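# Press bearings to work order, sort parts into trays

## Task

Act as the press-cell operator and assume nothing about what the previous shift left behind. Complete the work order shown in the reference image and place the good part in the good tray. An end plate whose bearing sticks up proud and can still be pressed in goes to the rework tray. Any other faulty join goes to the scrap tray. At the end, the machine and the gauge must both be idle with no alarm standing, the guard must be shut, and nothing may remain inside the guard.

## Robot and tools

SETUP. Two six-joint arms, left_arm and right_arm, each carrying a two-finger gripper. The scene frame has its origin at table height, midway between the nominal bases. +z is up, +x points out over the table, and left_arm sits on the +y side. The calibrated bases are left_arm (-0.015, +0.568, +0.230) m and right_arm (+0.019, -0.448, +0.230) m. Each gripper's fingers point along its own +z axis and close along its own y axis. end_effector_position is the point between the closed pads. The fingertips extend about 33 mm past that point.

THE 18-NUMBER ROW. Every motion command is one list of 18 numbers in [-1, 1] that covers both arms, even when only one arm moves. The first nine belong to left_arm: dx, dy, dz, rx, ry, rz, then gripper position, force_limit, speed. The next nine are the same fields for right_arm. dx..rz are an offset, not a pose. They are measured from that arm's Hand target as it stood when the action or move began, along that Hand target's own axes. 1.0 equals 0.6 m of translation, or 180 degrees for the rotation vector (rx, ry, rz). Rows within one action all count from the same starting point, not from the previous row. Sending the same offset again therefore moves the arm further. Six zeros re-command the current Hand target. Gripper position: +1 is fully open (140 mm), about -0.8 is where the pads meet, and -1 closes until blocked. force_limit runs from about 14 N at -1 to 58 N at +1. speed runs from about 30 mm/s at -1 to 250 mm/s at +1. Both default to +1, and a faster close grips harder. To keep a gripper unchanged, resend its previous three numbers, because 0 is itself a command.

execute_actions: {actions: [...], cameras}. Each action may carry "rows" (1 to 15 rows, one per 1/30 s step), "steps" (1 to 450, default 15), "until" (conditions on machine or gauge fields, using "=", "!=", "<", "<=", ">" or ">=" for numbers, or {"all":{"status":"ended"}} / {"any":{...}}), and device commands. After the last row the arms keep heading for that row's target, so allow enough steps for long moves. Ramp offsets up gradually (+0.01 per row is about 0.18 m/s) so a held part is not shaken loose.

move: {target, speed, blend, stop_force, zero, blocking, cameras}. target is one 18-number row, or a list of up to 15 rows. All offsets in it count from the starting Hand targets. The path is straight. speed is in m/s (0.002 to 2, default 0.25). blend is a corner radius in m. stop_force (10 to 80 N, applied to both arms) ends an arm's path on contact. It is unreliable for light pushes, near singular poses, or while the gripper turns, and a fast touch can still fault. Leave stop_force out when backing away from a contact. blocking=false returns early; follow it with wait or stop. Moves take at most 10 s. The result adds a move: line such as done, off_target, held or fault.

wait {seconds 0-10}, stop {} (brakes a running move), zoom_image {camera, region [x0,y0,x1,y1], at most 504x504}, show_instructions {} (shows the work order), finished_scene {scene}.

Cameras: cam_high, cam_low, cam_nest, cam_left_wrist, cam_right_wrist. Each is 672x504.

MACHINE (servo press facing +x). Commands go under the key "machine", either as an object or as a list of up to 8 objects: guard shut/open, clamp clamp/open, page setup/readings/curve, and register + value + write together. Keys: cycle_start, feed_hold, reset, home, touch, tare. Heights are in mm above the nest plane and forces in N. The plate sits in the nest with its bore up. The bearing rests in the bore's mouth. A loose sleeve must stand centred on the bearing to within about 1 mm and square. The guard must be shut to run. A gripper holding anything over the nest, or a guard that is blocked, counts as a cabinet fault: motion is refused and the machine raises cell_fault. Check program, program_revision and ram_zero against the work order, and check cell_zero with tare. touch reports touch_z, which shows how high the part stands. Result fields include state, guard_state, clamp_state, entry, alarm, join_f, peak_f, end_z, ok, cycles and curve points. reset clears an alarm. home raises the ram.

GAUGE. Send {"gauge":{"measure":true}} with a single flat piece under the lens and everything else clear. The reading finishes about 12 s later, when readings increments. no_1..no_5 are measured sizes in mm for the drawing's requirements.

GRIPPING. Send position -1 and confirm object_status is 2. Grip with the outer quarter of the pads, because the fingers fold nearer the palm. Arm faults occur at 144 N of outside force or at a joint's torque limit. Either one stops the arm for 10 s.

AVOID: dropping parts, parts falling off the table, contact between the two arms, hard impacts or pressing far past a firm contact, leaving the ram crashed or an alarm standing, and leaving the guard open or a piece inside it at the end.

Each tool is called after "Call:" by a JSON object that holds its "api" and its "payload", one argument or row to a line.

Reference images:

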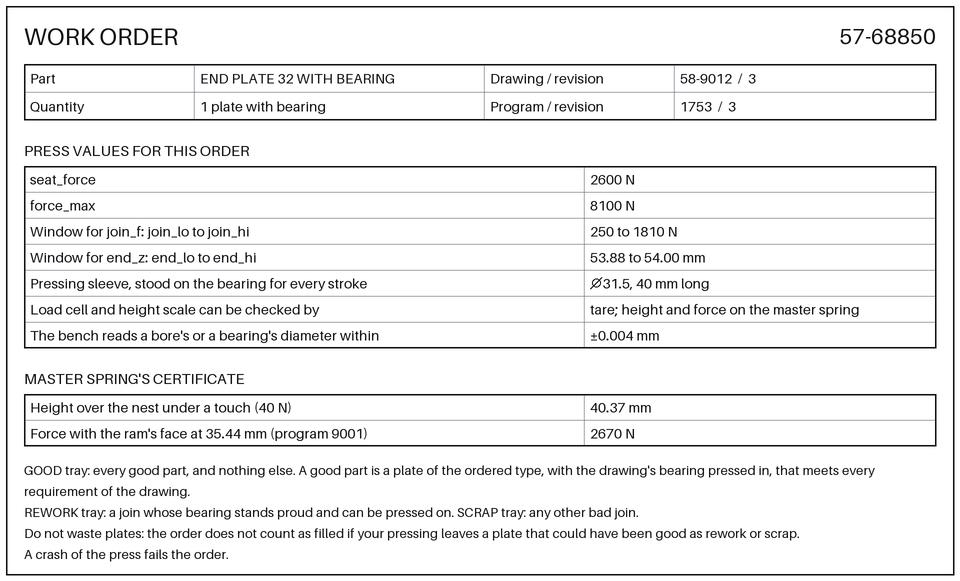

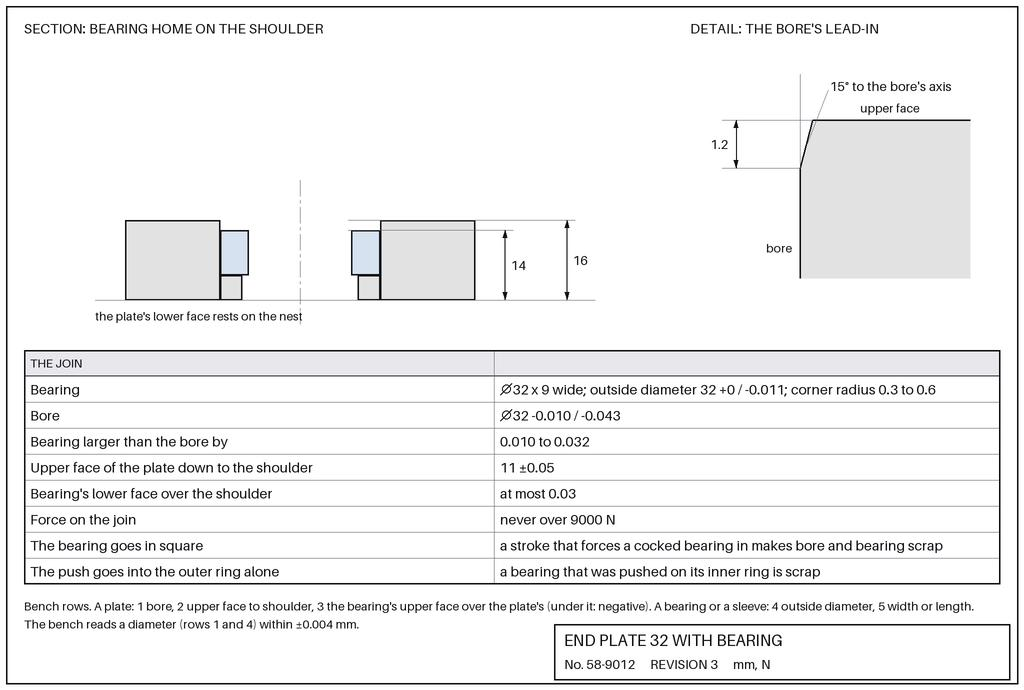

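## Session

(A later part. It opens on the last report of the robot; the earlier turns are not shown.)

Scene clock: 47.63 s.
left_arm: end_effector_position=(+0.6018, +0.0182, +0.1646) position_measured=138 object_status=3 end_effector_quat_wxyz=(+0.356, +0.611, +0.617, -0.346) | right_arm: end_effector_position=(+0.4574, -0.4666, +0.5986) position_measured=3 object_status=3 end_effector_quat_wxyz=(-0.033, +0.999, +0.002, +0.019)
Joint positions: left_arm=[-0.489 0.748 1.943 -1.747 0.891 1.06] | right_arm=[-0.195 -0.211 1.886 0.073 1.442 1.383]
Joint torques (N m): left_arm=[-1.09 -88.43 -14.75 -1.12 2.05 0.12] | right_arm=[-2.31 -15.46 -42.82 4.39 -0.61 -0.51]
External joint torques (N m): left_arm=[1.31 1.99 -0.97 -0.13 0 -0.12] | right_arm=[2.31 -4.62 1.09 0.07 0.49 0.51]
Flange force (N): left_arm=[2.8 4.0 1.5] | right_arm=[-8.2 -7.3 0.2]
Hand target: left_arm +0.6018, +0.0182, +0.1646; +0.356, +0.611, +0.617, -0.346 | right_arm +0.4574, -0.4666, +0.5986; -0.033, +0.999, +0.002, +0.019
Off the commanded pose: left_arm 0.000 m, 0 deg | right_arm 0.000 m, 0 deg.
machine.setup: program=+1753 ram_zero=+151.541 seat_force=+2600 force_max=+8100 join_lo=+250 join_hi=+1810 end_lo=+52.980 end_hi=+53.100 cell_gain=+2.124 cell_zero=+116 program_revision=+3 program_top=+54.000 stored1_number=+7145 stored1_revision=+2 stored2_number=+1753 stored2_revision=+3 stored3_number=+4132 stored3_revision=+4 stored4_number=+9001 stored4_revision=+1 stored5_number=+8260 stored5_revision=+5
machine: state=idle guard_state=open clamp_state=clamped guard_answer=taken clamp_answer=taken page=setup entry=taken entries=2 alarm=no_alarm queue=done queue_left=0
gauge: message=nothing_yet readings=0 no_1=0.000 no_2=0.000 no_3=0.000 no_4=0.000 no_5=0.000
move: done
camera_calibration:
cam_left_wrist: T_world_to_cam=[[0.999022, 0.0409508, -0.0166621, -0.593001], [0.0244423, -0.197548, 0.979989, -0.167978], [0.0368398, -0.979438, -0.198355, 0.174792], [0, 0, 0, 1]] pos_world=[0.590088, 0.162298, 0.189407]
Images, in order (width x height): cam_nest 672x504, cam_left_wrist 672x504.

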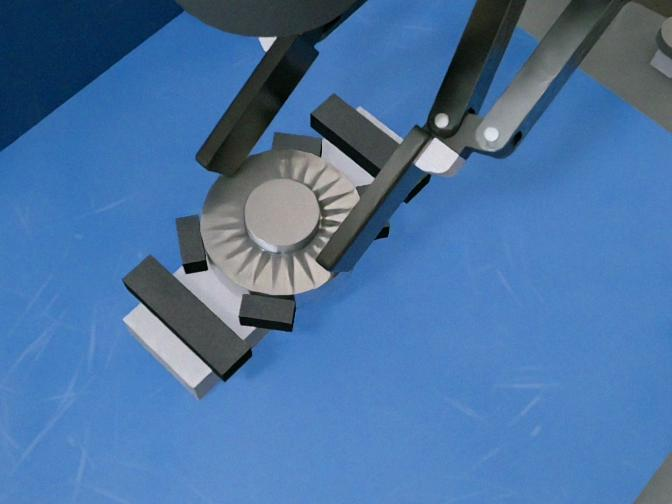

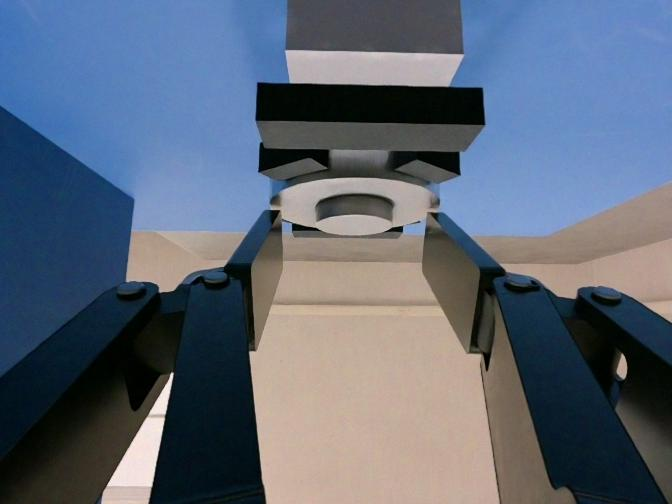

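Call:
{"api": "execute_actions", "payload": {
  "actions": [
    {"rows":[[0,0,0,0,0,0,-1,-0.5,-1,0,0,0,0,0,0,1,1,1]],"steps":75}
  ]
}}

Call:
{"api": "move", "payload": {
  "target": [-0.0144,0,-0.0085,0,0,0,-1,-0.5,-1,0,0,0,0,0,0,1,1,1],
  "speed": 0.01,
  "stop_force": 10,
  "cameras": ["cam_left_wrist","cam_nest"]
}}

Call:
{"api": "zoom_image", "payload": {
  "camera": "cam_left_wrist",
  "region": [230, 130, 440, 290]
}}

Scene clock: 51.47 s.
left_arm: end_effector_position=(+0.6018, +0.0182, +0.1646) position_measured=183 object_status=2 end_effector_quat_wxyz=(+0.356, +0.611, +0.617, -0.346) | right_arm: end_effector_position=(+0.4574, -0.4666, +0.5986) position_measured=3 object_status=3 end_effector_quat_wxyz=(-0.033, +0.999, +0.002, +0.019)
Joint positions: left_arm=[-0.489 0.748 1.943 -1.747 0.891 1.06] | right_arm=[-0.195 -0.211 1.886 0.073 1.442 1.383]
Joint torques (N m): left_arm=[-2.72 -81.85 -17.53 -1.73 -0.33 0.44] | right_arm=[-2.31 -15.79 -42.7 4.43 -0.5 -0.47]
External joint torques (N m): left_arm=[2.82 -4.44 1.84 0.48 2.39 -0.43] | right_arm=[2.33 -4.38 0.96 0.03 0.39 0.47]
Flange force (N): left_arm=[-2.6 -2.9 -11.3] | right_arm=[-7.6 -7.2 0.2]
Hand target: left_arm +0.6018, +0.0182, +0.1646; +0.356, +0.611, +0.617, -0.346 | right_arm +0.4574, -0.4666, +0.5986; -0.033, +0.999, +0.002, +0.019
Off the commanded pose: left_arm 0.000 m, 0 deg | right_arm 0.000 m, 0 deg.
machine.setup: program=+1753 ram_zero=+151.541 seat_force=+2600 force_max=+8100 join_lo=+250 join_hi=+1810 end_lo=+52.980 end_hi=+53.100 cell_gain=+2.124 cell_zero=+116 program_revision=+3 program_top=+54.000 stored1_number=+7145 stored1_revision=+2 stored2_number=+1753 stored2_revision=+3 stored3_number=+4132 stored3_revision=+4 stored4_number=+9001 stored4_revision=+1 stored5_number=+8260 stored5_revision=+5
machine: state=idle guard_state=open clamp_state=clamped guard_answer=taken clamp_answer=taken page=setup entry=taken entries=2 alarm=no_alarm queue=done queue_left=0
gauge: message=nothing_yet readings=0 no_1=0.000 no_2=0.000 no_3=0.000 no_4=0.000 no_5=0.000

Scene clock: 52.10 s.
left_arm: end_effector_position=(+0.6018, +0.0182, +0.1650) position_measured=183 object_status=2 end_effector_quat_wxyz=(+0.356, +0.611, +0.617, -0.346) | right_arm: end_effector_position=(+0.4574, -0.4666, +0.5986) position_measured=3 object_status=3 end_effector_quat_wxyz=(-0.033, +0.999, +0.002, +0.019)
Joint positions: left_arm=[-0.489 0.748 1.943 -1.747 0.89 1.059] | right_arm=[-0.195 -0.211 1.886 0.073 1.442 1.383]
Joint torques (N m): left_arm=[5.13 -94.57 -18.89 -2.48 2.35 0.25] | right_arm=[-2.21 -15.76 -42.76 4.44 -0.55 -0.46]
External joint torques (N m): left_arm=[-4.96 8.27 3.19 1.24 -0.3 -0.25] | right_arm=[2.2 -4.26 1.04 0.02 0.43 0.46]
Flange force (N): left_arm=[6.1 -1.4 10.3] | right_arm=[-7.6 -6.9 0.3]
Hand target: left_arm +0.6018, +0.0182, +0.1650; +0.356, +0.611, +0.617, -0.346 (not the last commanded pose) | right_arm +0.4574, -0.4666, +0.5986; -0.033, +0.999, +0.002, +0.019
Off the commanded pose: left_arm 0.010 m, 0 deg | right_arm 0.000 m, 0 deg.
machine.setup: program=+1753 ram_zero=+151.541 seat_force=+2600 force_max=+8100 join_lo=+250 join_hi=+1810 end_lo=+52.980 end_hi=+53.100 cell_gain=+2.124 cell_zero=+116 program_revision=+3 program_top=+54.000 stored1_number=+7145 stored1_revision=+2 stored2_number=+1753 stored2_revision=+3 stored3_number=+4132 stored3_revision=+4 stored4_number=+9001 stored4_revision=+1 stored5_number=+8260 stored5_revision=+5
machine: state=idle guard_state=open clamp_state=clamped guard_answer=taken clamp_answer=taken page=setup entry=taken entries=2 alarm=no_alarm queue=done queue_left=0
gauge: message=nothing_yet readings=0 no_1=0.000 no_2=0.000 no_3=0.000 no_4=0.000 no_5=0.000
move: contact (left_arm)
camera_calibration:
cam_left_wrist: T_world_to_cam=[[0.999016, 0.0410689, -0.0167371, -0.592997], [0.0245427, -0.197638, 0.979968, -0.168313], [0.0369383, -0.979414, -0.198452, 0.174807], [0, 0, 0, 1]] pos_world=[0.590088, 0.162297, 0.189707]
Images, in order (width x height): cam_nest 672x504, cam_left_wrist 672x504.

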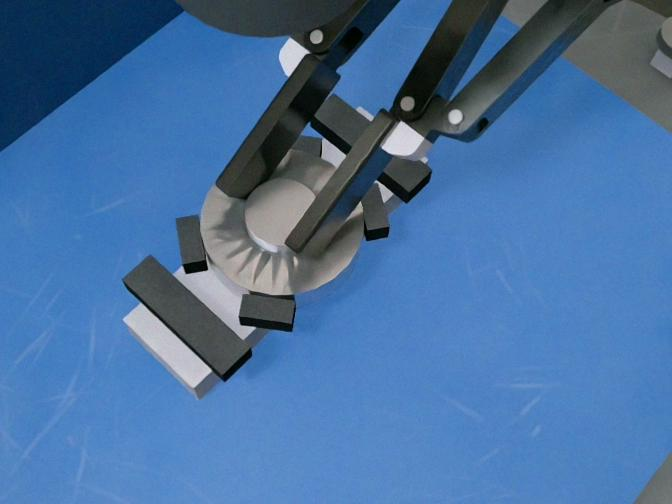

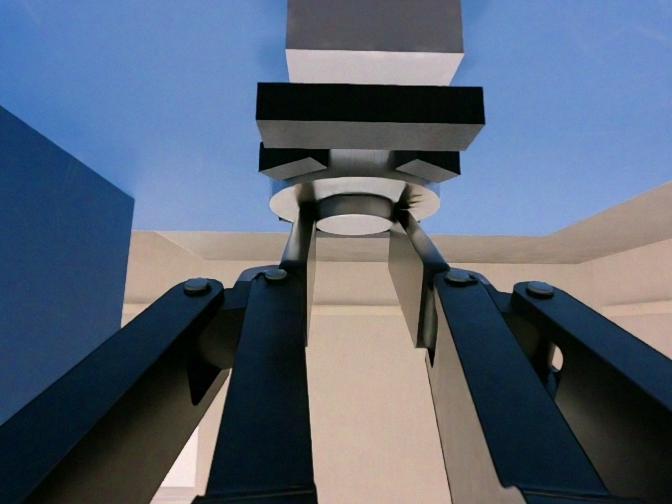

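Scaled by 2.400 from the camera's 672x504 image, which has a finer 960x720 frame.

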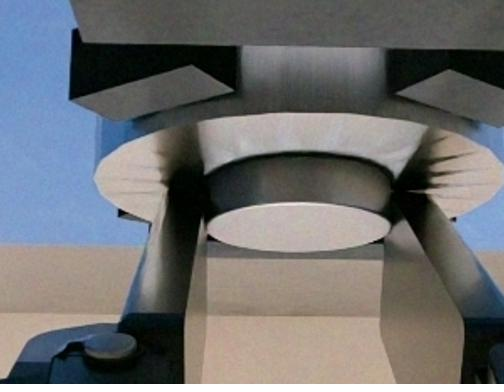

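Call:
{"api": "execute_actions", "payload": {
  "actions": [
    {"rows":[[0.0006,0,0.0003,0,0,0,-1,-0.5,-1,0,0,0,0,0,0,1,1,1]],"steps":8},
    {"rows":[[0,0,0,0,0,0,-0.078,-0.5,-1,0,0,0,0,0,0,1,1,1]],"steps":24,"machine":{"clamp":"open"}}
  ]
}}

Call:
{"api": "move", "payload": {
  "target": [
    [0,0,-0.2167,0,0,0,-0.078,-0.5,-1,0,0,0,0,0,0,1,1,1],
    [0,0,-0.2167,0,0,0,0.43,0,-1,0,0,0,0,0,0,1,1,1],
    [0.0281,0.0003,0.0226,0,0,0,0.43,0,-1,0,0,0,0,0,0,1,1,1]
  ],
  "speed": [0.15,0.15,0.1],
  "cameras": ["cam_left_wrist","cam_nest"]
}}

Scene clock: 55.53 s.
left_arm: end_effector_position=(+0.6019, +0.0182, +0.1646) position_measured=138 object_status=0 end_effector_quat_wxyz=(+0.356, +0.611, +0.617, -0.346) | right_arm: end_effector_position=(+0.4574, -0.4666, +0.5986) position_measured=3 object_status=3 end_effector_quat_wxyz=(-0.033, +0.999, +0.002, +0.019)
Joint positions: left_arm=[-0.489 0.748 1.943 -1.747 0.891 1.06] | right_arm=[-0.195 -0.211 1.886 0.073 1.442 1.383]
Joint torques (N m): left_arm=[-1.25 -87.84 -14.22 -0.92 2.03 0.2] | right_arm=[-2.4 -15.99 -42.69 4.44 -0.61 -0.53]
External joint torques (N m): left_arm=[1.19 1.88 -1.18 -0.31 0.01 -0.2] | right_arm=[2.42 -4.16 0.95 0.02 0.49 0.52]
External joint torques at the end of the 1st action: left_arm=[4.87 -4.02 1.24 0.11 1.44 -0.3] | right_arm=[2.81 -4.65 1.03 0.03 0.42 0.49]
Flange force (N): left_arm=[2.5 4.1 1.9] | right_arm=[-7.2 -7.6 0.1]
Flange force at the end of the 1st action (N): left_arm=[-0.9 -0.9 -11.8] | right_arm=[-8.0 -8.4 0.3]
Hand target: left_arm +0.6018, +0.0182, +0.1646; +0.356, +0.611, +0.617, -0.346 | right_arm +0.4574, -0.4666, +0.5986; -0.033, +0.999, +0.002, +0.019
Off the commanded pose: left_arm 0.000 m, 0 deg | right_arm 0.000 m, 0 deg.
machine.setup: program=+1753 ram_zero=+151.541 seat_force=+2600 force_max=+8100 join_lo=+250 join_hi=+1810 end_lo=+52.980 end_hi=+53.100 cell_gain=+2.124 cell_zero=+116 program_revision=+3 program_top=+54.000 stored1_number=+7145 stored1_revision=+2 stored2_number=+1753 stored2_revision=+3 stored3_number=+4132 stored3_revision=+4 stored4_number=+9001 stored4_revision=+1 stored5_number=+8260 stored5_revision=+5
machine: state=idle guard_state=open clamp_state=open guard_answer=taken clamp_answer=taken page=setup entry=taken entries=2 alarm=no_alarm queue=running queue_left=0
gauge: message=nothing_yet readings=0 no_1=0.000 no_2=0.000 no_3=0.000 no_4=0.000 no_5=0.000

Scene clock: 60.10 s.
left_arm: end_effector_position=(+0.6022, +0.0151, +0.1432) position_measured=75 object_status=3 end_effector_quat_wxyz=(+0.356, +0.611, +0.617, -0.346) | right_arm: end_effector_position=(+0.4574, -0.4666, +0.5986) position_measured=3 object_status=3 end_effector_quat_wxyz=(-0.033, +0.999, +0.002, +0.019)
Joint positions: left_arm=[-0.493 0.783 1.936 -1.773 0.894 1.095] | right_arm=[-0.195 -0.211 1.886 0.073 1.442 1.383]
Joint torques (N m): left_arm=[-0.78 -88.9 -13.79 -0.88 1.96 0.17] | right_arm=[-2.03 -16.13 -42.82 4.42 -0.55 -0.44]
External joint torques (N m): left_arm=[0.79 1.01 -0.77 -0.33 0.11 -0.17] | right_arm=[2.03 -4 1.09 0.04 0.43 0.44]
Flange force (N): left_arm=[1.5 2.4 1.1] | right_arm=[-7.3 -6.4 0.4]
Hand target: left_arm +0.6022, +0.0151, +0.1432; +0.356, +0.611, +0.617, -0.346 | right_arm +0.4574, -0.4666, +0.5986; -0.033, +0.999, +0.002, +0.019
Off the commanded pose: left_arm 0.000 m, 0 deg | right_arm 0.000 m, 0 deg.
machine.setup: program=+1753 ram_zero=+151.541 seat_force=+2600 force_max=+8100 join_lo=+250 join_hi=+1810 end_lo=+52.980 end_hi=+53.100 cell_gain=+2.124 cell_zero=+116 program_revision=+3 program_top=+54.000 stored1_number=+7145 stored1_revision=+2 stored2_number=+1753 stored2_revision=+3 stored3_number=+4132 stored3_revision=+4 stored4_number=+9001 stored4_revision=+1 stored5_number=+8260 stored5_revision=+5
machine: state=idle guard_state=open clamp_state=open guard_answer=taken clamp_answer=taken page=setup entry=taken entries=2 alarm=no_alarm queue=done queue_left=0
gauge: message=nothing_yet readings=0 no_1=0.000 no_2=0.000 no_3=0.000 no_4=0.000 no_5=0.000
move: done
camera_calibration:
cam_left_wrist: T_world_to_cam=[[0.999016, 0.0410689, -0.0167371, -0.593634], [0.0245427, -0.197638, 0.979968, -0.147573], [0.0369383, -0.979414, -0.198452, 0.16743], [0, 0, 0, 1]] pos_world=[0.590488, 0.159197, 0.167907]
Images, in order (width x height): cam_nest 672x504, cam_left_wrist 672x504.

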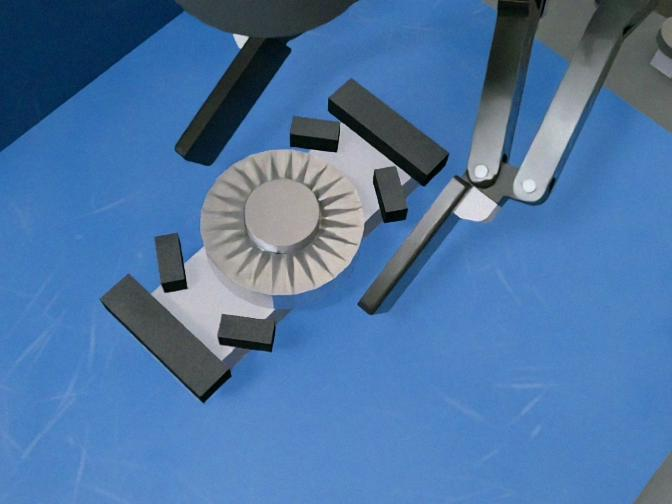

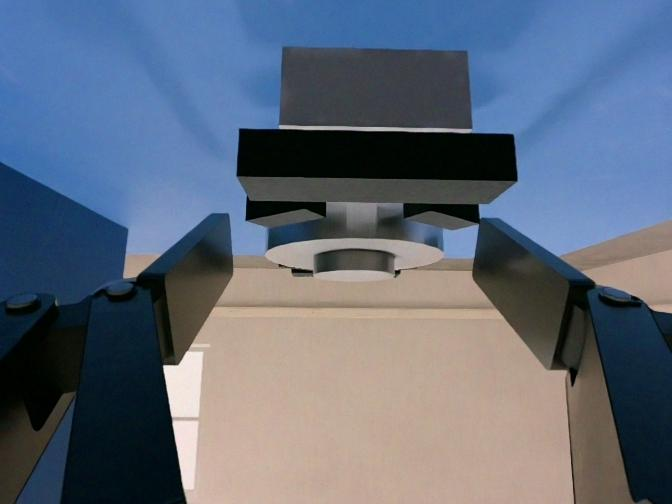

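Call:
{"api": "execute_actions", "payload": {
  "actions": [
    {"rows":[[0,0,0,0,0,0,-1,0,-1,0,0,0,0,0,0,1,1,1]],"steps":100}
  ]
}}

Call:
{"api": "move", "payload": {
  "target": [
    [-0.0934,0.0009,-0.0550,0,0,0,-1,0,-1,0,0,0,0,0,0,1,1,1],
    [0.0343,0.0061,-0.3763,0,0,0,-1,0,-1,0,0,0,0,0,0,1,1,1],
    [0.4132,0.1775,-0.8858,-0.5766,0,-0.3325,-1,0,-1,0,0,0,0,0,0,1,1,1]
  ],
  "speed": [0.12,0.25,0.3],
  "blend": [0.01,0.04,0],
  "cameras": ["cam_left_wrist","cam_high"]
}}

Scene clock: 64.87 s.
left_arm: end_effector_position=(+0.6022, +0.0151, +0.1432) position_measured=127 object_status=2 end_effector_quat_wxyz=(+0.356, +0.611, +0.617, -0.346) | right_arm: end_effector_position=(+0.4574, -0.4666, +0.5986) position_measured=3 object_status=3 end_effector_quat_wxyz=(-0.033, +0.999, +0.002, +0.019)
Joint positions: left_arm=[-0.493 0.783 1.936 -1.773 0.894 1.095] | right_arm=[-0.195 -0.211 1.886 0.073 1.442 1.383]
Joint torques (N m): left_arm=[-3.13 -82.73 -13.13 -0.71 0.32 0.36] | right_arm=[-2.49 -15.53 -42.95 4.43 -0.55 -0.44]
External joint torques (N m): left_arm=[3.09 -4.87 -1.39 -0.5 1.76 -0.35] | right_arm=[2.48 -4.52 1.22 0.03 0.43 0.44]
Flange force (N): left_arm=[-3.5 1.5 -7.7] | right_arm=[-8.2 -7.6 0.6]
Hand target: left_arm +0.6022, +0.0151, +0.1432; +0.356, +0.611, +0.617, -0.346 | right_arm +0.4574, -0.4666, +0.5986; -0.033, +0.999, +0.002, +0.019
Off the commanded pose: left_arm 0.000 m, 0 deg | right_arm 0.000 m, 0 deg.
machine.setup: program=+1753 ram_zero=+151.541 seat_force=+2600 force_max=+8100 join_lo=+250 join_hi=+1810 end_lo=+52.980 end_hi=+53.100 cell_gain=+2.124 cell_zero=+116 program_revision=+3 program_top=+54.000 stored1_number=+7145 stored1_revision=+2 stored2_number=+1753 stored2_revision=+3 stored3_number=+4132 stored3_revision=+4 stored4_number=+9001 stored4_revision=+1 stored5_number=+8260 stored5_revision=+5
machine: state=idle guard_state=open clamp_state=open guard_answer=taken clamp_answer=taken page=setup entry=taken entries=2 alarm=no_alarm queue=done queue_left=0
gauge: message=nothing_yet readings=0 no_1=0.000 no_2=0.000 no_3=0.000 no_4=0.000 no_5=0.000

Scene clock: 70.20 s.
left_arm: end_effector_position=(+0.6999, +0.6003, +0.1997) position_measured=127 object_status=2 end_effector_quat_wxyz=(+0.487, -0.227, +0.833, +0.135) | right_arm: end_effector_position=(+0.4574, -0.4666, +0.5986) position_measured=3 object_status=3 end_effector_quat_wxyz=(-0.033, +0.999, +0.002, +0.019)
Joint positions: left_arm=[-0.347 0.573 2.31 -4.134 0.902 1.823] | right_arm=[-0.195 -0.211 1.886 0.073 1.442 1.383]
Joint torques (N m): left_arm=[-1.17 -73.98 -15.87 0.14 2.75 0.23] | right_arm=[-2.07 -15.38 -42.88 4.39 -0.6 -0.49]
External joint torques (N m): left_arm=[1.22 2.11 0.03 -0.29 -0.43 -0.23] | right_arm=[2.05 -4.73 1.13 0.07 0.48 0.48]
Flange force (N): left_arm=[2.3 0.5 4.3] | right_arm=[-8.6 -6.7 0.2]
Hand target: left_arm +0.6999, +0.6003, +0.1997; +0.487, -0.227, +0.833, +0.135 | right_arm +0.4574, -0.4666, +0.5986; -0.033, +0.999, +0.002, +0.019
Off the commanded pose: left_arm 0.000 m, 0 deg | right_arm 0.000 m, 0 deg.
machine.setup: program=+1753 ram_zero=+151.541 seat_force=+2600 force_max=+8100 join_lo=+250 join_hi=+1810 end_lo=+52.980 end_hi=+53.100 cell_gain=+2.124 cell_zero=+116 program_revision=+3 program_top=+54.000 stored1_number=+7145 stored1_revision=+2 stored2_number=+1753 stored2_revision=+3 stored3_number=+4132 stored3_revision=+4 stored4_number=+9001 stored4_revision=+1 stored5_number=+8260 stored5_revision=+5
machine: state=idle guard_state=open clamp_state=open guard_answer=taken clamp_answer=taken page=setup entry=taken entries=2 alarm=no_alarm queue=done queue_left=0
gauge: message=nothing_yet readings=0 no_1=0.000 no_2=0.000 no_3=0.000 no_4=0.000 no_5=0.000
move: done
camera_calibration:
cam_left_wrist: T_world_to_cam=[[-0.531821, 0.846582, -0.0215521, -0.12548], [0.140686, 0.113418, 0.983536, -0.358445], [0.835089, 0.520033, -0.17942, -0.714384], [0, 0, 0, 1]] pos_world=[0.58027, 0.518387, 0.221664]
Images, in order (width x height): cam_high 672x504, cam_left_wrist 672x504.

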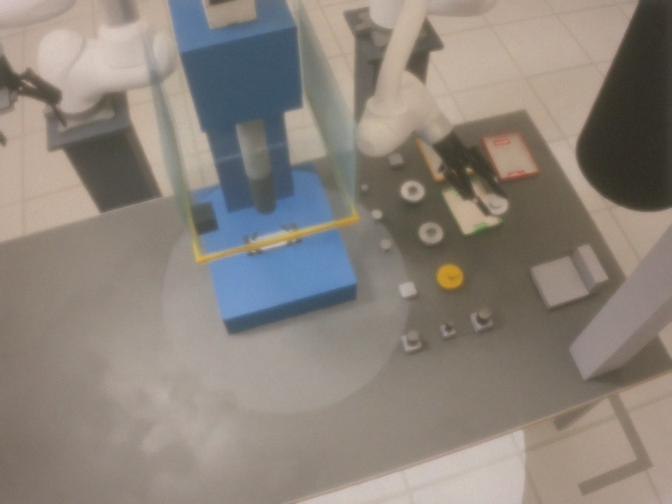

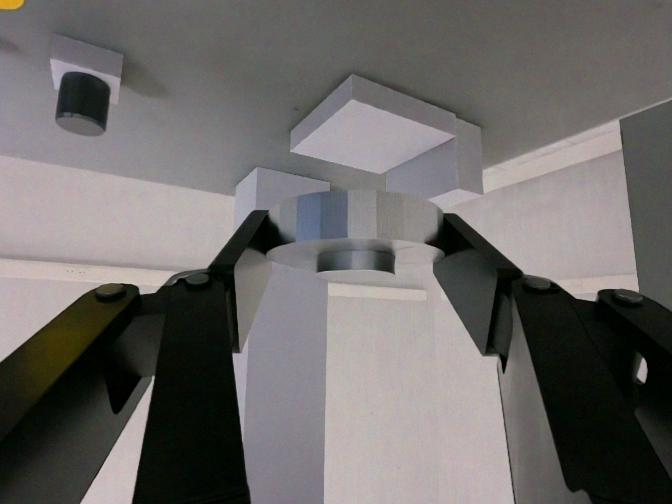

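Call:
{"api": "move", "payload": {
  "target": [
    [-0.0503,0.0477,0.4632,0,0,0,-1,0,-1,0,0,0,0,0,0,1,1,1],
    [-0.0118,0.0477,0.4848,0,0,0,-1,0,-1,0,0,0,0,0,0,1,1,1]
  ],
  "speed": [0.25,0.1],
  "blend": [0.01,0]
}}

Call:
{"api": "move", "payload": {
  "target": [0.0289,0,0.0167,0,0,0,-1,0,-1,0,0,0,0,0,0,1,1,1],
  "speed": 0.012,
  "stop_force": 10,
  "cameras": ["cam_left_wrist"]
}}

Call:
{"api": "execute_actions", "payload": {
  "actions": [
    {"rows":[[0,0,0,0,0,0,0.24,0,-1,0,0,0,0,0,0,1,1,1]],"steps":30}
  ]
}}

Call:
{"api": "move", "payload": {
  "target": [
    [0,0,-0.15,0,0,0,0.24,0,-1,0,0,0,0,0,0,1,1,1],
    [0,0,-0.4,0,0,0,0.24,0,-1,0,0,0,0,0,0,1,1,1]
  ],
  "speed": [0.15,0.3],
  "blend": [0.02,0]
}}

Call:
{"api": "execute_actions", "payload": {
  "actions": [
    {"gauge":{"measure":true},"steps":5}
  ],
  "cameras": ["cam_left_wrist"]
}}

Scene clock: 73.97 s.
left_arm: end_effector_position=(+0.9062, +0.7564, +0.0635) position_measured=127 object_status=2 end_effector_quat_wxyz=(+0.487, -0.227, +0.833, +0.135) | right_arm: end_effector_position=(+0.4574, -0.4666, +0.5986) position_measured=3 object_status=3 end_effector_quat_wxyz=(-0.033, +0.999, +0.002, +0.019)
Joint positions: left_arm=[-0.023 0.923 1.894 -3.81 0.789 1.803] | right_arm=[-0.195 -0.211 1.886 0.073 1.442 1.383]
Joint torques (N m): left_arm=[-0.79 -104.27 -17.86 -0.3 2.77 0.3] | right_arm=[-2.8 -15.47 -42.81 4.46 -0.56 -0.5]
External joint torques (N m): left_arm=[0.93 3.56 -0.22 -0.41 -0.45 -0.3] | right_arm=[2.77 -4.46 1.12 0 0.45 0.5]
Flange force (N): left_arm=[3.3 -0.5 5.3] | right_arm=[-7.8 -8.4 0.4]
Hand target: left_arm +0.9062, +0.7564, +0.0634; +0.487, -0.227, +0.833, +0.135 | right_arm +0.4574, -0.4666, +0.5986; -0.033, +0.999, +0.002, +0.019
Off the commanded pose: left_arm 0.000 m, 0 deg | right_arm 0.000 m, 0 deg.
machine.setup: program=+1753 ram_zero=+151.541 seat_force=+2600 force_max=+8100 join_lo=+250 join_hi=+1810 end_lo=+52.980 end_hi=+53.100 cell_gain=+2.124 cell_zero=+116 program_revision=+3 program_top=+54.000 stored1_number=+7145 stored1_revision=+2 stored2_number=+1753 stored2_revision=+3 stored3_number=+4132 stored3_revision=+4 stored4_number=+9001 stored4_revision=+1 stored5_number=+8260 stored5_revision=+5
machine: state=idle guard_state=open clamp_state=open guard_answer=taken clamp_answer=taken page=setup entry=taken entries=2 alarm=no_alarm queue=done queue_left=0
gauge: message=nothing_yet readings=0 no_1=0.000 no_2=0.000 no_3=0.000 no_4=0.000 no_5=0.000
move: done

Scene clock: 75.77 s.
left_arm: end_effector_position=(+0.9065, +0.7565, +0.0509) position_measured=127 object_status=2 end_effector_quat_wxyz=(+0.487, -0.227, +0.833, +0.135) | right_arm: end_effector_position=(+0.4574, -0.4666, +0.5986) position_measured=3 object_status=3 end_effector_quat_wxyz=(-0.033, +0.999, +0.002, +0.019)
Joint positions: left_arm=[-0.023 0.943 1.888 -3.801 0.801 1.791] | right_arm=[-0.195 -0.211 1.886 0.073 1.442 1.383]
Joint torques (N m): left_arm=[-0.44 -94.72 -15.82 -0.55 0.12 0.49] | right_arm=[-2.56 -15.56 -42.82 4.41 -0.6 -0.51]
External joint torques (N m): left_arm=[0.47 -6.66 -1.57 -0.13 2.21 -0.49] | right_arm=[2.55 -4.44 1.13 0.04 0.48 0.51]
Flange force (N): left_arm=[-5.2 1.7 -6.4] | right_arm=[-7.9 -7.9 0.4]
Hand target: left_arm +0.9064, +0.7565, +0.0509; +0.487, -0.227, +0.833, +0.135 (not the last commanded pose) | right_arm +0.4574, -0.4666, +0.5986; -0.033, +0.999, +0.002, +0.019
Off the commanded pose: left_arm 0.007 m, 0 deg | right_arm 0.000 m, 0 deg.
machine.setup: program=+1753 ram_zero=+151.541 seat_force=+2600 force_max=+8100 join_lo=+250 join_hi=+1810 end_lo=+52.980 end_hi=+53.100 cell_gain=+2.124 cell_zero=+116 program_revision=+3 program_top=+54.000 stored1_number=+7145 stored1_revision=+2 stored2_number=+1753 stored2_revision=+3 stored3_number=+4132 stored3_revision=+4 stored4_number=+9001 stored4_revision=+1 stored5_number=+8260 stored5_revision=+5
machine: state=idle guard_state=open clamp_state=open guard_answer=taken clamp_answer=taken page=setup entry=taken entries=2 alarm=no_alarm queue=done queue_left=0
gauge: message=nothing_yet readings=0 no_1=0.000 no_2=0.000 no_3=0.000 no_4=0.000 no_5=0.000
move: contact (left_arm)
camera_calibration:
cam_left_wrist: T_world_to_cam=[[-0.531905, 0.846526, -0.0217179, -0.150988], [0.140089, 0.113259, 0.98364, -0.258193], [0.835136, 0.52016, -0.178832, -0.99494], [0, 0, 0, 1]] pos_world=[0.786769, 0.674586, 0.0727624]
Images, in order (width x height): cam_left_wrist 672x504.

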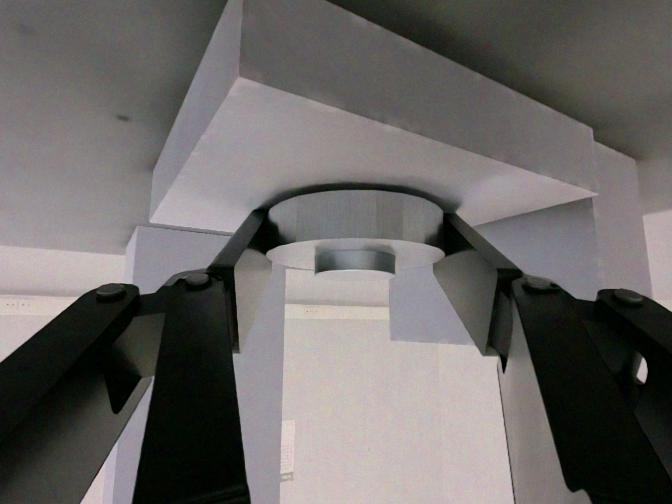

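Scene clock: 76.97 s.
left_arm: end_effector_position=(+0.9065, +0.7565, +0.0509) position_measured=99 object_status=3 end_effector_quat_wxyz=(+0.487, -0.227, +0.833, +0.135) | right_arm: end_effector_position=(+0.4574, -0.4666, +0.5986) position_measured=3 object_status=3 end_effector_quat_wxyz=(-0.033, +0.999, +0.002, +0.019)
Joint positions: left_arm=[-0.023 0.943 1.888 -3.801 0.801 1.791] | right_arm=[-0.195 -0.211 1.886 0.073 1.442 1.383]
Joint torques (N m): left_arm=[-1.57 -103.17 -16.65 -0.58 2.24 0.14] | right_arm=[-2.23 -15.93 -42.87 4.49 -0.58 -0.5]
External joint torques (N m): left_arm=[1.7 1.77 -0.68 -0.1 0.08 -0.14] | right_arm=[2.24 -4.19 1.13 -0.02 0.46 0.5]
Flange force (N): left_arm=[1.4 1.1 4.3] | right_arm=[-7.6 -7.1 0.4]
Hand target: left_arm +0.9064, +0.7565, +0.0509; +0.487, -0.227, +0.833, +0.135 | right_arm +0.4574, -0.4666, +0.5986; -0.033, +0.999, +0.002, +0.019
Off the commanded pose: left_arm 0.000 m, 0 deg | right_arm 0.000 m, 0 deg.
machine.setup: program=+1753 ram_zero=+151.541 seat_force=+2600 force_max=+8100 join_lo=+250 join_hi=+1810 end_lo=+52.980 end_hi=+53.100 cell_gain=+2.124 cell_zero=+116 program_revision=+3 program_top=+54.000 stored1_number=+7145 stored1_revision=+2 stored2_number=+1753 stored2_revision=+3 stored3_number=+4132 stored3_revision=+4 stored4_number=+9001 stored4_revision=+1 stored5_number=+8260 stored5_revision=+5
machine: state=idle guard_state=open clamp_state=open guard_answer=taken clamp_answer=taken page=setup entry=taken entries=2 alarm=no_alarm queue=done queue_left=0
gauge: message=nothing_yet readings=0 no_1=0.000 no_2=0.000 no_3=0.000 no_4=0.000 no_5=0.000

Scene clock: 78.50 s.
left_arm: end_effector_position=(+0.7266, +0.6495, +0.1683) position_measured=99 object_status=3 end_effector_quat_wxyz=(+0.487, -0.227, +0.833, +0.135) | right_arm: end_effector_position=(+0.4574, -0.4666, +0.5986) position_measured=3 object_status=3 end_effector_quat_wxyz=(-0.033, +0.999, +0.002, +0.019)
Joint positions: left_arm=[-0.236 0.647 2.274 -3.989 0.904 1.764] | right_arm=[-0.195 -0.211 1.886 0.073 1.442 1.383]
Joint torques (N m): left_arm=[-0.77 -77.74 -13.4 -0.28 2.22 0.16] | right_arm=[-2.58 -15.59 -42.75 4.4 -0.59 -0.5]
External joint torques (N m): left_arm=[0.83 0.92 -0.8 0.01 0.12 -0.16] | right_arm=[2.58 -4.56 0.99 0.07 0.47 0.49]
Flange force (N): left_arm=[1.0 0.3 3.3] | right_arm=[-7.9 -7.9 0.2]
Hand target: left_arm +0.7266, +0.6495, +0.1683; +0.487, -0.227, +0.833, +0.135 | right_arm +0.4574, -0.4666, +0.5986; -0.033, +0.999, +0.002, +0.019
Off the commanded pose: left_arm 0.000 m, 0 deg | right_arm 0.000 m, 0 deg.
machine.setup: program=+1753 ram_zero=+151.541 seat_force=+2600 force_max=+8100 join_lo=+250 join_hi=+1810 end_lo=+52.980 end_hi=+53.100 cell_gain=+2.124 cell_zero=+116 program_revision=+3 program_top=+54.000 stored1_number=+7145 stored1_revision=+2 stored2_number=+1753 stored2_revision=+3 stored3_number=+4132 stored3_revision=+4 stored4_number=+9001 stored4_revision=+1 stored5_number=+8260 stored5_revision=+5
machine: state=idle guard_state=open clamp_state=open guard_answer=taken clamp_answer=taken page=setup entry=taken entries=2 alarm=no_alarm queue=done queue_left=0
gauge: message=nothing_yet readings=0 no_1=0.000 no_2=0.000 no_3=0.000 no_4=0.000 no_5=0.000
move: done

Scene clock: 78.87 s.
left_arm: end_effector_position=(+0.7266, +0.6495, +0.1684) position_measured=99 object_status=3 end_effector_quat_wxyz=(+0.487, -0.227, +0.833, +0.135) | right_arm: end_effector_position=(+0.4574, -0.4666, +0.5986) position_measured=3 object_status=3 end_effector_quat_wxyz=(-0.033, +0.999, +0.002, +0.019)
Joint positions: left_arm=[-0.236 0.647 2.274 -3.989 0.904 1.764] | right_arm=[-0.195 -0.211 1.886 0.073 1.442 1.383]
Joint torques (N m): left_arm=[-0.93 -78.17 -13.49 -0.15 2.25 0.22] | right_arm=[-1.95 -15.65 -42.95 4.37 -0.58 -0.49]
External joint torques (N m): left_arm=[0.92 1.47 -0.69 -0.13 0.09 -0.22] | right_arm=[1.96 -4.49 1.19 0.1 0.46 0.48]
Flange force (N): left_arm=[1.9 0.1 3.9] | right_arm=[-8.3 -6.4 0.4]
Hand target: left_arm +0.7266, +0.6495, +0.1683; +0.487, -0.227, +0.833, +0.135 | right_arm +0.4574, -0.4666, +0.5986; -0.033, +0.999, +0.002, +0.019
Tool commands: left_gripper/position=+0.24 left_gripper/force_limit=+0.0 left_gripper/speed=-1.0 right_gripper/position=+1.0 right_gripper/force_limit=+1.0 right_gripper/speed=+1.0
Off the commanded pose: left_arm 0.000 m, 0 deg | right_arm 0.000 m, 0 deg.
machine.setup: program=+1753 ram_zero=+151.541 seat_force=+2600 force_max=+8100 join_lo=+250 join_hi=+1810 end_lo=+52.980 end_hi=+53.100 cell_gain=+2.124 cell_zero=+116 program_revision=+3 program_top=+54.000 stored1_number=+7145 stored1_revision=+2 stored2_number=+1753 stored2_revision=+3 stored3_number=+4132 stored3_revision=+4 stored4_number=+9001 stored4_revision=+1 stored5_number=+8260 stored5_revision=+5
machine: state=idle guard_state=open clamp_state=open guard_answer=taken clamp_answer=taken page=setup entry=taken entries=2 alarm=no_alarm queue=done queue_left=0
gauge: message=refused_needs_one_piece_alone_under_the_lens_flat_and_still readings=0 no_1=0.000 no_2=0.000 no_3=0.000 no_4=0.000 no_5=0.000
camera_calibration:
cam_left_wrist: T_world_to_cam=[[-0.531893, 0.846535, -0.0216338, -0.153522], [0.140134, 0.113186, 0.983642, -0.33645], [0.835136, 0.520161, -0.178831, -0.768113], [0, 0, 0, 1]] pos_world=[0.606969, 0.567586, 0.190262]
Images, in order (width x height): cam_left_wrist 672x504.

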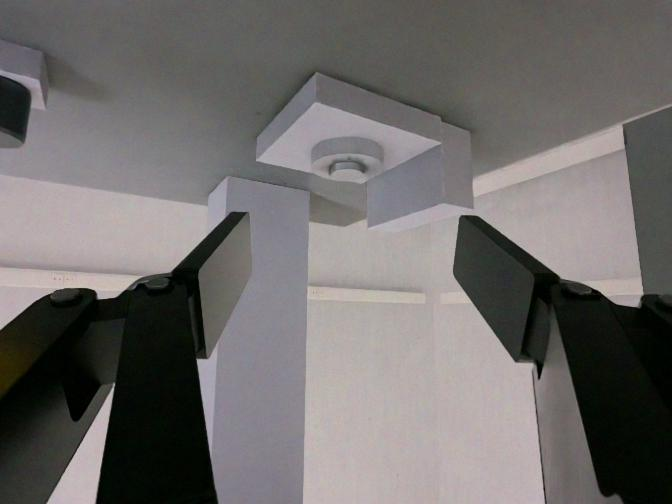

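Call:
{"api": "execute_actions", "payload": {
  "actions": [
    {"gauge":{"measure":true},"steps":10}
  ]
}}

Call:
{"api": "zoom_image", "payload": {
  "camera": "cam_left_wrist",
  "region": [240, 60, 480, 250]
}}

Scene clock: 80.20 s.
left_arm: end_effector_position=(+0.7266, +0.6495, +0.1683) position_measured=99 object_status=3 end_effector_quat_wxyz=(+0.487, -0.227, +0.833, +0.135) | right_arm: end_effector_position=(+0.4574, -0.4666, +0.5986) position_measured=3 object_status=3 end_effector_quat_wxyz=(-0.033, +0.999, +0.002, +0.019)
Joint positions: left_arm=[-0.236 0.647 2.274 -3.989 0.904 1.764] | right_arm=[-0.195 -0.211 1.886 0.073 1.442 1.383]
Joint torques (N m): left_arm=[-0.7 -77.58 -13.34 -0.18 2.39 0.18] | right_arm=[-2.06 -15.37 -42.8 4.38 -0.61 -0.52]
External joint torques (N m): left_arm=[0.78 0.71 -0.92 -0.1 -0.05 -0.18] | right_arm=[2.05 -4.71 1.08 0.07 0.49 0.52]
Flange force (N): left_arm=[0.3 -0.2 3.0] | right_arm=[-8.5 -6.8 0.1]
Hand target: left_arm +0.7266, +0.6495, +0.1683; +0.487, -0.227, +0.833, +0.135 | right_arm +0.4574, -0.4666, +0.5986; -0.033, +0.999, +0.002, +0.019
Tool commands: left_gripper/position=+0.24 left_gripper/force_limit=+0.0 left_gripper/speed=-1.0 right_gripper/position=+1.0 right_gripper/force_limit=+1.0 right_gripper/speed=+1.0
Off the commanded pose: left_arm 0.000 m, 0 deg | right_arm 0.000 m, 0 deg.
machine.setup: program=+1753 ram_zero=+151.541 seat_force=+2600 force_max=+8100 join_lo=+250 join_hi=+1810 end_lo=+52.980 end_hi=+53.100 cell_gain=+2.124 cell_zero=+116 program_revision=+3 program_top=+54.000 stored1_number=+7145 stored1_revision=+2 stored2_number=+1753 stored2_revision=+3 stored3_number=+4132 stored3_revision=+4 stored4_number=+9001 stored4_revision=+1 stored5_number=+8260 stored5_revision=+5
machine: state=idle guard_state=open clamp_state=open guard_answer=taken clamp_answer=taken page=setup entry=taken entries=2 alarm=no_alarm queue=done queue_left=0
gauge: message=refused_needs_one_piece_alone_under_the_lens_flat_and_still readings=0 no_1=0.000 no_2=0.000 no_3=0.000 no_4=0.000 no_5=0.000

Scaled by 2.100 from the camera's 672x504 image, which has a finer 960x720 frame.
This view is cut from an older image: the scene may have changed since it was taken.

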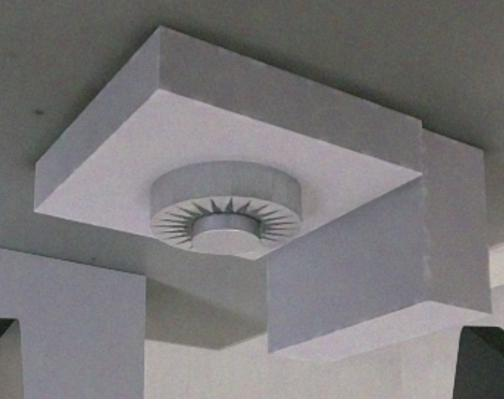

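Call:
{"api": "move", "payload": {
  "target": [
    [-0.0289,0,0.2137,0,0,0,-0.078,-0.5,-1,0,0,0,0,0,0,1,1,1],
    [-0.0289,0,0.3807,0,0,0,-0.078,-0.5,-1,0,0,0,0,0,0,1,1,1]
  ],
  "speed": [0.25,0.08],
  "blend": [0.01,0],
  "cameras": ["cam_left_wrist"]
}}

Call:
{"api": "zoom_image", "payload": {
  "camera": "cam_left_wrist",
  "region": [200, 100, 500, 325]
}}

Scene clock: 84.90 s.
left_arm: end_effector_position=(+0.9051, +0.7556, +0.0717) position_measured=138 object_status=3 end_effector_quat_wxyz=(+0.487, -0.227, +0.833, +0.135) | right_arm: end_effector_position=(+0.4574, -0.4666, +0.5986) position_measured=3 object_status=3 end_effector_quat_wxyz=(-0.033, +0.999, +0.002, +0.019)
Joint positions: left_arm=[-0.024 0.909 1.901 -3.816 0.784 1.81] | right_arm=[-0.195 -0.211 1.886 0.073 1.442 1.383]
Joint torques (N m): left_arm=[-1.43 -101.34 -18.04 -0.59 2.35 0.15] | right_arm=[-2.43 -15.68 -42.83 4.41 -0.56 -0.51]
External joint torques (N m): left_arm=[1.63 0.85 -0.48 -0.13 -0.01 -0.15] | right_arm=[2.42 -4.37 1.11 0.05 0.44 0.51]
Flange force (N): left_arm=[0.3 1.3 2.9] | right_arm=[-7.8 -7.6 0.4]
Hand target: left_arm +0.9051, +0.7556, +0.0716; +0.487, -0.227, +0.833, +0.135 | right_arm +0.4574, -0.4666, +0.5986; -0.033, +0.999, +0.002, +0.019
Off the commanded pose: left_arm 0.000 m, 0 deg | right_arm 0.000 m, 0 deg.
machine.setup: program=+1753 ram_zero=+151.541 seat_force=+2600 force_max=+8100 join_lo=+250 join_hi=+1810 end_lo=+52.980 end_hi=+53.100 cell_gain=+2.124 cell_zero=+116 program_revision=+3 program_top=+54.000 stored1_number=+7145 stored1_revision=+2 stored2_number=+1753 stored2_revision=+3 stored3_number=+4132 stored3_revision=+4 stored4_number=+9001 stored4_revision=+1 stored5_number=+8260 stored5_revision=+5
machine: state=idle guard_state=open clamp_state=open guard_answer=taken clamp_answer=taken page=setup entry=taken entries=2 alarm=no_alarm queue=done queue_left=0
gauge: message=refused_needs_one_piece_alone_under_the_lens_flat_and_still readings=0 no_1=0.000 no_2=0.000 no_3=0.000 no_4=0.000 no_5=0.000
move: done
camera_calibration:
cam_left_wrist: T_world_to_cam=[[-0.531815, 0.846585, -0.021597, -0.150588], [0.14017, 0.113147, 0.983641, -0.278357], [0.83518, 0.520088, -0.178839, -0.989651], [0, 0, 0, 1]] pos_world=[0.785469, 0.673686, 0.0935624]
Images, in order (width x height): cam_left_wrist 672x504.

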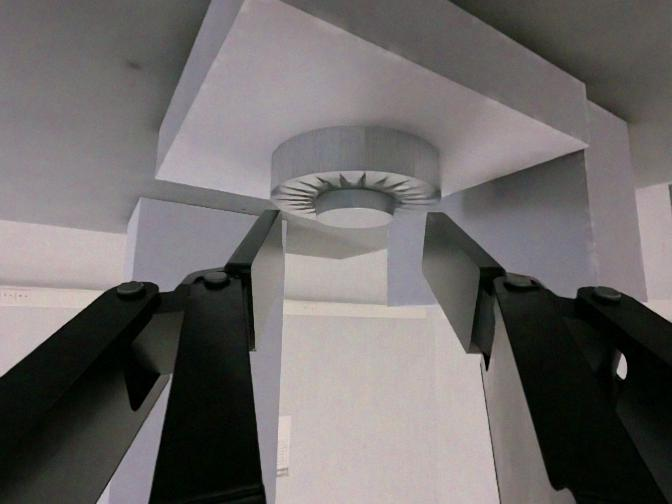

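Scaled by 1.680 from the camera's 672x504 image, which has a finer 960x720 frame.

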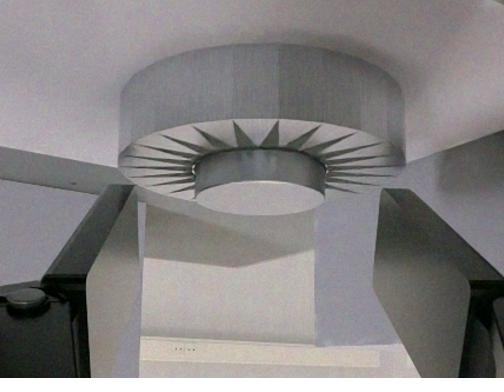

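Call:
{"api": "zoom_image", "payload": {
  "camera": "cam_left_wrist",
  "region": [300, 160, 410, 240]
}}

Scaled by 4.582 from the camera's 672x504 image, which has a finer 960x720 frame.

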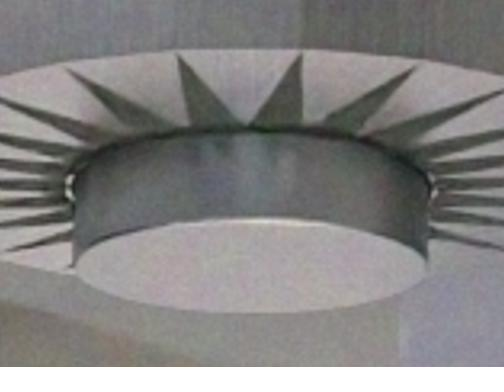

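Call:
{"api": "execute_actions", "payload": {
  "actions": [
    {"rows":[[0,0,0,0,0,0,-1,-0.5,-1,0,0,0,0,0,0,1,1,1]],"steps":75}
  ],
  "cameras": ["cam_left_wrist"]
}}

Call:
{"api": "zoom_image", "payload": {
  "camera": "cam_left_wrist",
  "region": [200, 100, 500, 325]
}}

Call:
{"api": "move", "payload": {
  "target": [-0.0217,0,-0.0125,0,0,0,-1,-0.5,-1,0,0,0,0,0,0,1,1,1],
  "speed": 0.02,
  "cameras": ["cam_left_wrist"]
}}

Call:
{"api": "zoom_image", "payload": {
  "camera": "cam_left_wrist",
  "region": [200, 100, 500, 325]
}}

Scene clock: 90.67 s.
left_arm: end_effector_position=(+0.9051, +0.7556, +0.0716) position_measured=183 object_status=2 end_effector_quat_wxyz=(+0.487, -0.227, +0.833, +0.135) | right_arm: end_effector_position=(+0.4574, -0.4666, +0.5986) position_measured=3 object_status=3 end_effector_quat_wxyz=(-0.033, +0.999, +0.002, +0.019)
Joint positions: left_arm=[-0.024 0.909 1.901 -3.816 0.784 1.81] | right_arm=[-0.195 -0.211 1.886 0.073 1.442 1.383]
Joint torques (N m): left_arm=[0.3 -99.77 -18.26 -0.65 1.68 0.15] | right_arm=[-2.63 -15.79 -42.78 4.43 -0.61 -0.47]
External joint torques (N m): left_arm=[-0.44 -0.8 -0.23 -0.05 0.66 -0.15] | right_arm=[2.63 -4.31 1.04 0.04 0.49 0.47]
Flange force (N): left_arm=[0.2 -0.3 -1.3] | right_arm=[-7.5 -7.9 0.3]
Hand target: left_arm +0.9051, +0.7556, +0.0716; +0.487, -0.227, +0.833, +0.135 | right_arm +0.4574, -0.4666, +0.5986; -0.033, +0.999, +0.002, +0.019
Off the commanded pose: left_arm 0.000 m, 0 deg | right_arm 0.000 m, 0 deg.
machine.setup: program=+1753 ram_zero=+151.541 seat_force=+2600 force_max=+8100 join_lo=+250 join_hi=+1810 end_lo=+52.980 end_hi=+53.100 cell_gain=+2.124 cell_zero=+116 program_revision=+3 program_top=+54.000 stored1_number=+7145 stored1_revision=+2 stored2_number=+1753 stored2_revision=+3 stored3_number=+4132 stored3_revision=+4 stored4_number=+9001 stored4_revision=+1 stored5_number=+8260 stored5_revision=+5
machine: state=idle guard_state=open clamp_state=open guard_answer=taken clamp_answer=taken page=setup entry=taken entries=2 alarm=no_alarm queue=done queue_left=0
gauge: message=refused_needs_one_piece_alone_under_the_lens_flat_and_still readings=0 no_1=0.000 no_2=0.000 no_3=0.000 no_4=0.000 no_5=0.000
camera_calibration:
cam_left_wrist: T_world_to_cam=[[-0.531887, 0.846541, -0.0215825, -0.150503], [0.140161, 0.113142, 0.983643, -0.278346], [0.835136, 0.520162, -0.17883, -0.989667], [0, 0, 0, 1]] pos_world=[0.785469, 0.673686, 0.0935624]
Images, in order (width x height): cam_left_wrist 672x504.

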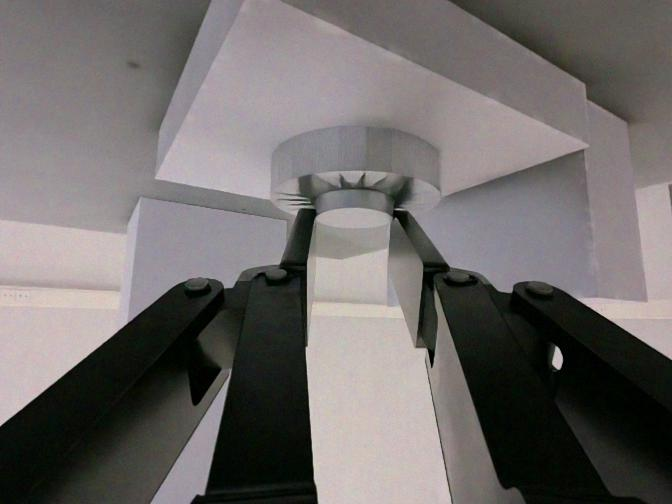

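Scaled by 1.680 from the camera's 672x504 image, which has a finer 960x720 frame.

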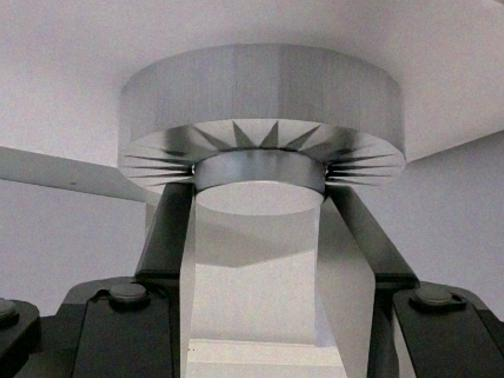

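Scene clock: 91.67 s.
left_arm: end_effector_position=(+0.9050, +0.7555, +0.0867) position_measured=183 object_status=2 end_effector_quat_wxyz=(+0.487, -0.227, +0.833, +0.135) | right_arm: end_effector_position=(+0.4574, -0.4666, +0.5986) position_measured=3 object_status=3 end_effector_quat_wxyz=(-0.033, +0.999, +0.002, +0.019)
Joint positions: left_arm=[-0.024 0.885 1.907 -3.827 0.771 1.826] | right_arm=[-0.195 -0.211 1.886 0.073 1.442 1.383]
Joint torques (N m): left_arm=[-1.59 -103.05 -18.8 -0.55 2.87 0.17] | right_arm=[-2.13 -15.39 -42.92 4.45 -0.58 -0.54]
External joint torques (N m): left_arm=[1.43 3.71 -0.25 -0.17 -0.55 -0.17] | right_arm=[2.14 -4.75 1.16 0.02 0.45 0.54]
Flange force (N): left_arm=[3.0 0.3 6.2] | right_arm=[-8.6 -7.0 0.3]
Hand target: left_arm +0.9050, +0.7555, +0.0867; +0.487, -0.227, +0.833, +0.135 | right_arm +0.4574, -0.4666, +0.5986; -0.033, +0.999, +0.002, +0.019
Off the commanded pose: left_arm 0.000 m, 0 deg | right_arm 0.000 m, 0 deg.
machine.setup: program=+1753 ram_zero=+151.541 seat_force=+2600 force_max=+8100 join_lo=+250 join_hi=+1810 end_lo=+52.980 end_hi=+53.100 cell_gain=+2.124 cell_zero=+116 program_revision=+3 program_top=+54.000 stored1_number=+7145 stored1_revision=+2 stored2_number=+1753 stored2_revision=+3 stored3_number=+4132 stored3_revision=+4 stored4_number=+9001 stored4_revision=+1 stored5_number=+8260 stored5_revision=+5
machine: state=idle guard_state=open clamp_state=open guard_answer=taken clamp_answer=taken page=setup entry=taken entries=2 alarm=no_alarm queue=done queue_left=0
gauge: message=refused_needs_one_piece_alone_under_the_lens_flat_and_still readings=0 no_1=0.000 no_2=0.000 no_3=0.000 no_4=0.000 no_5=0.000
move: done
camera_calibration:
cam_left_wrist: T_world_to_cam=[[-0.531888, 0.846539, -0.0215811, -0.150146], [0.140244, 0.113192, 0.983626, -0.293173], [0.835121, 0.520152, -0.178927, -0.986821], [0, 0, 0, 1]] pos_world=[0.785369, 0.673586, 0.108563]
Images, in order (width x height): cam_left_wrist 672x504.

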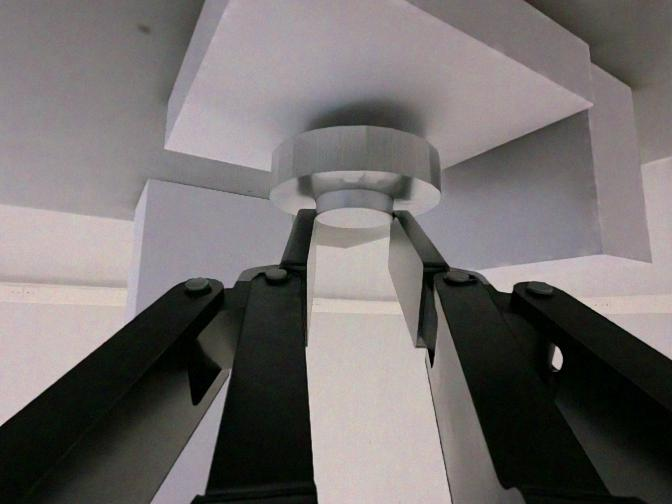

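Scaled by 1.680 from the camera's 672x504 image, which has a finer 960x720 frame.

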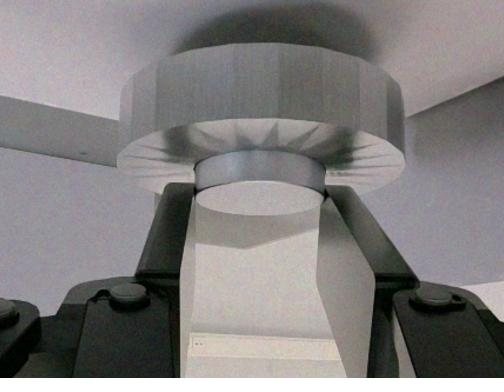

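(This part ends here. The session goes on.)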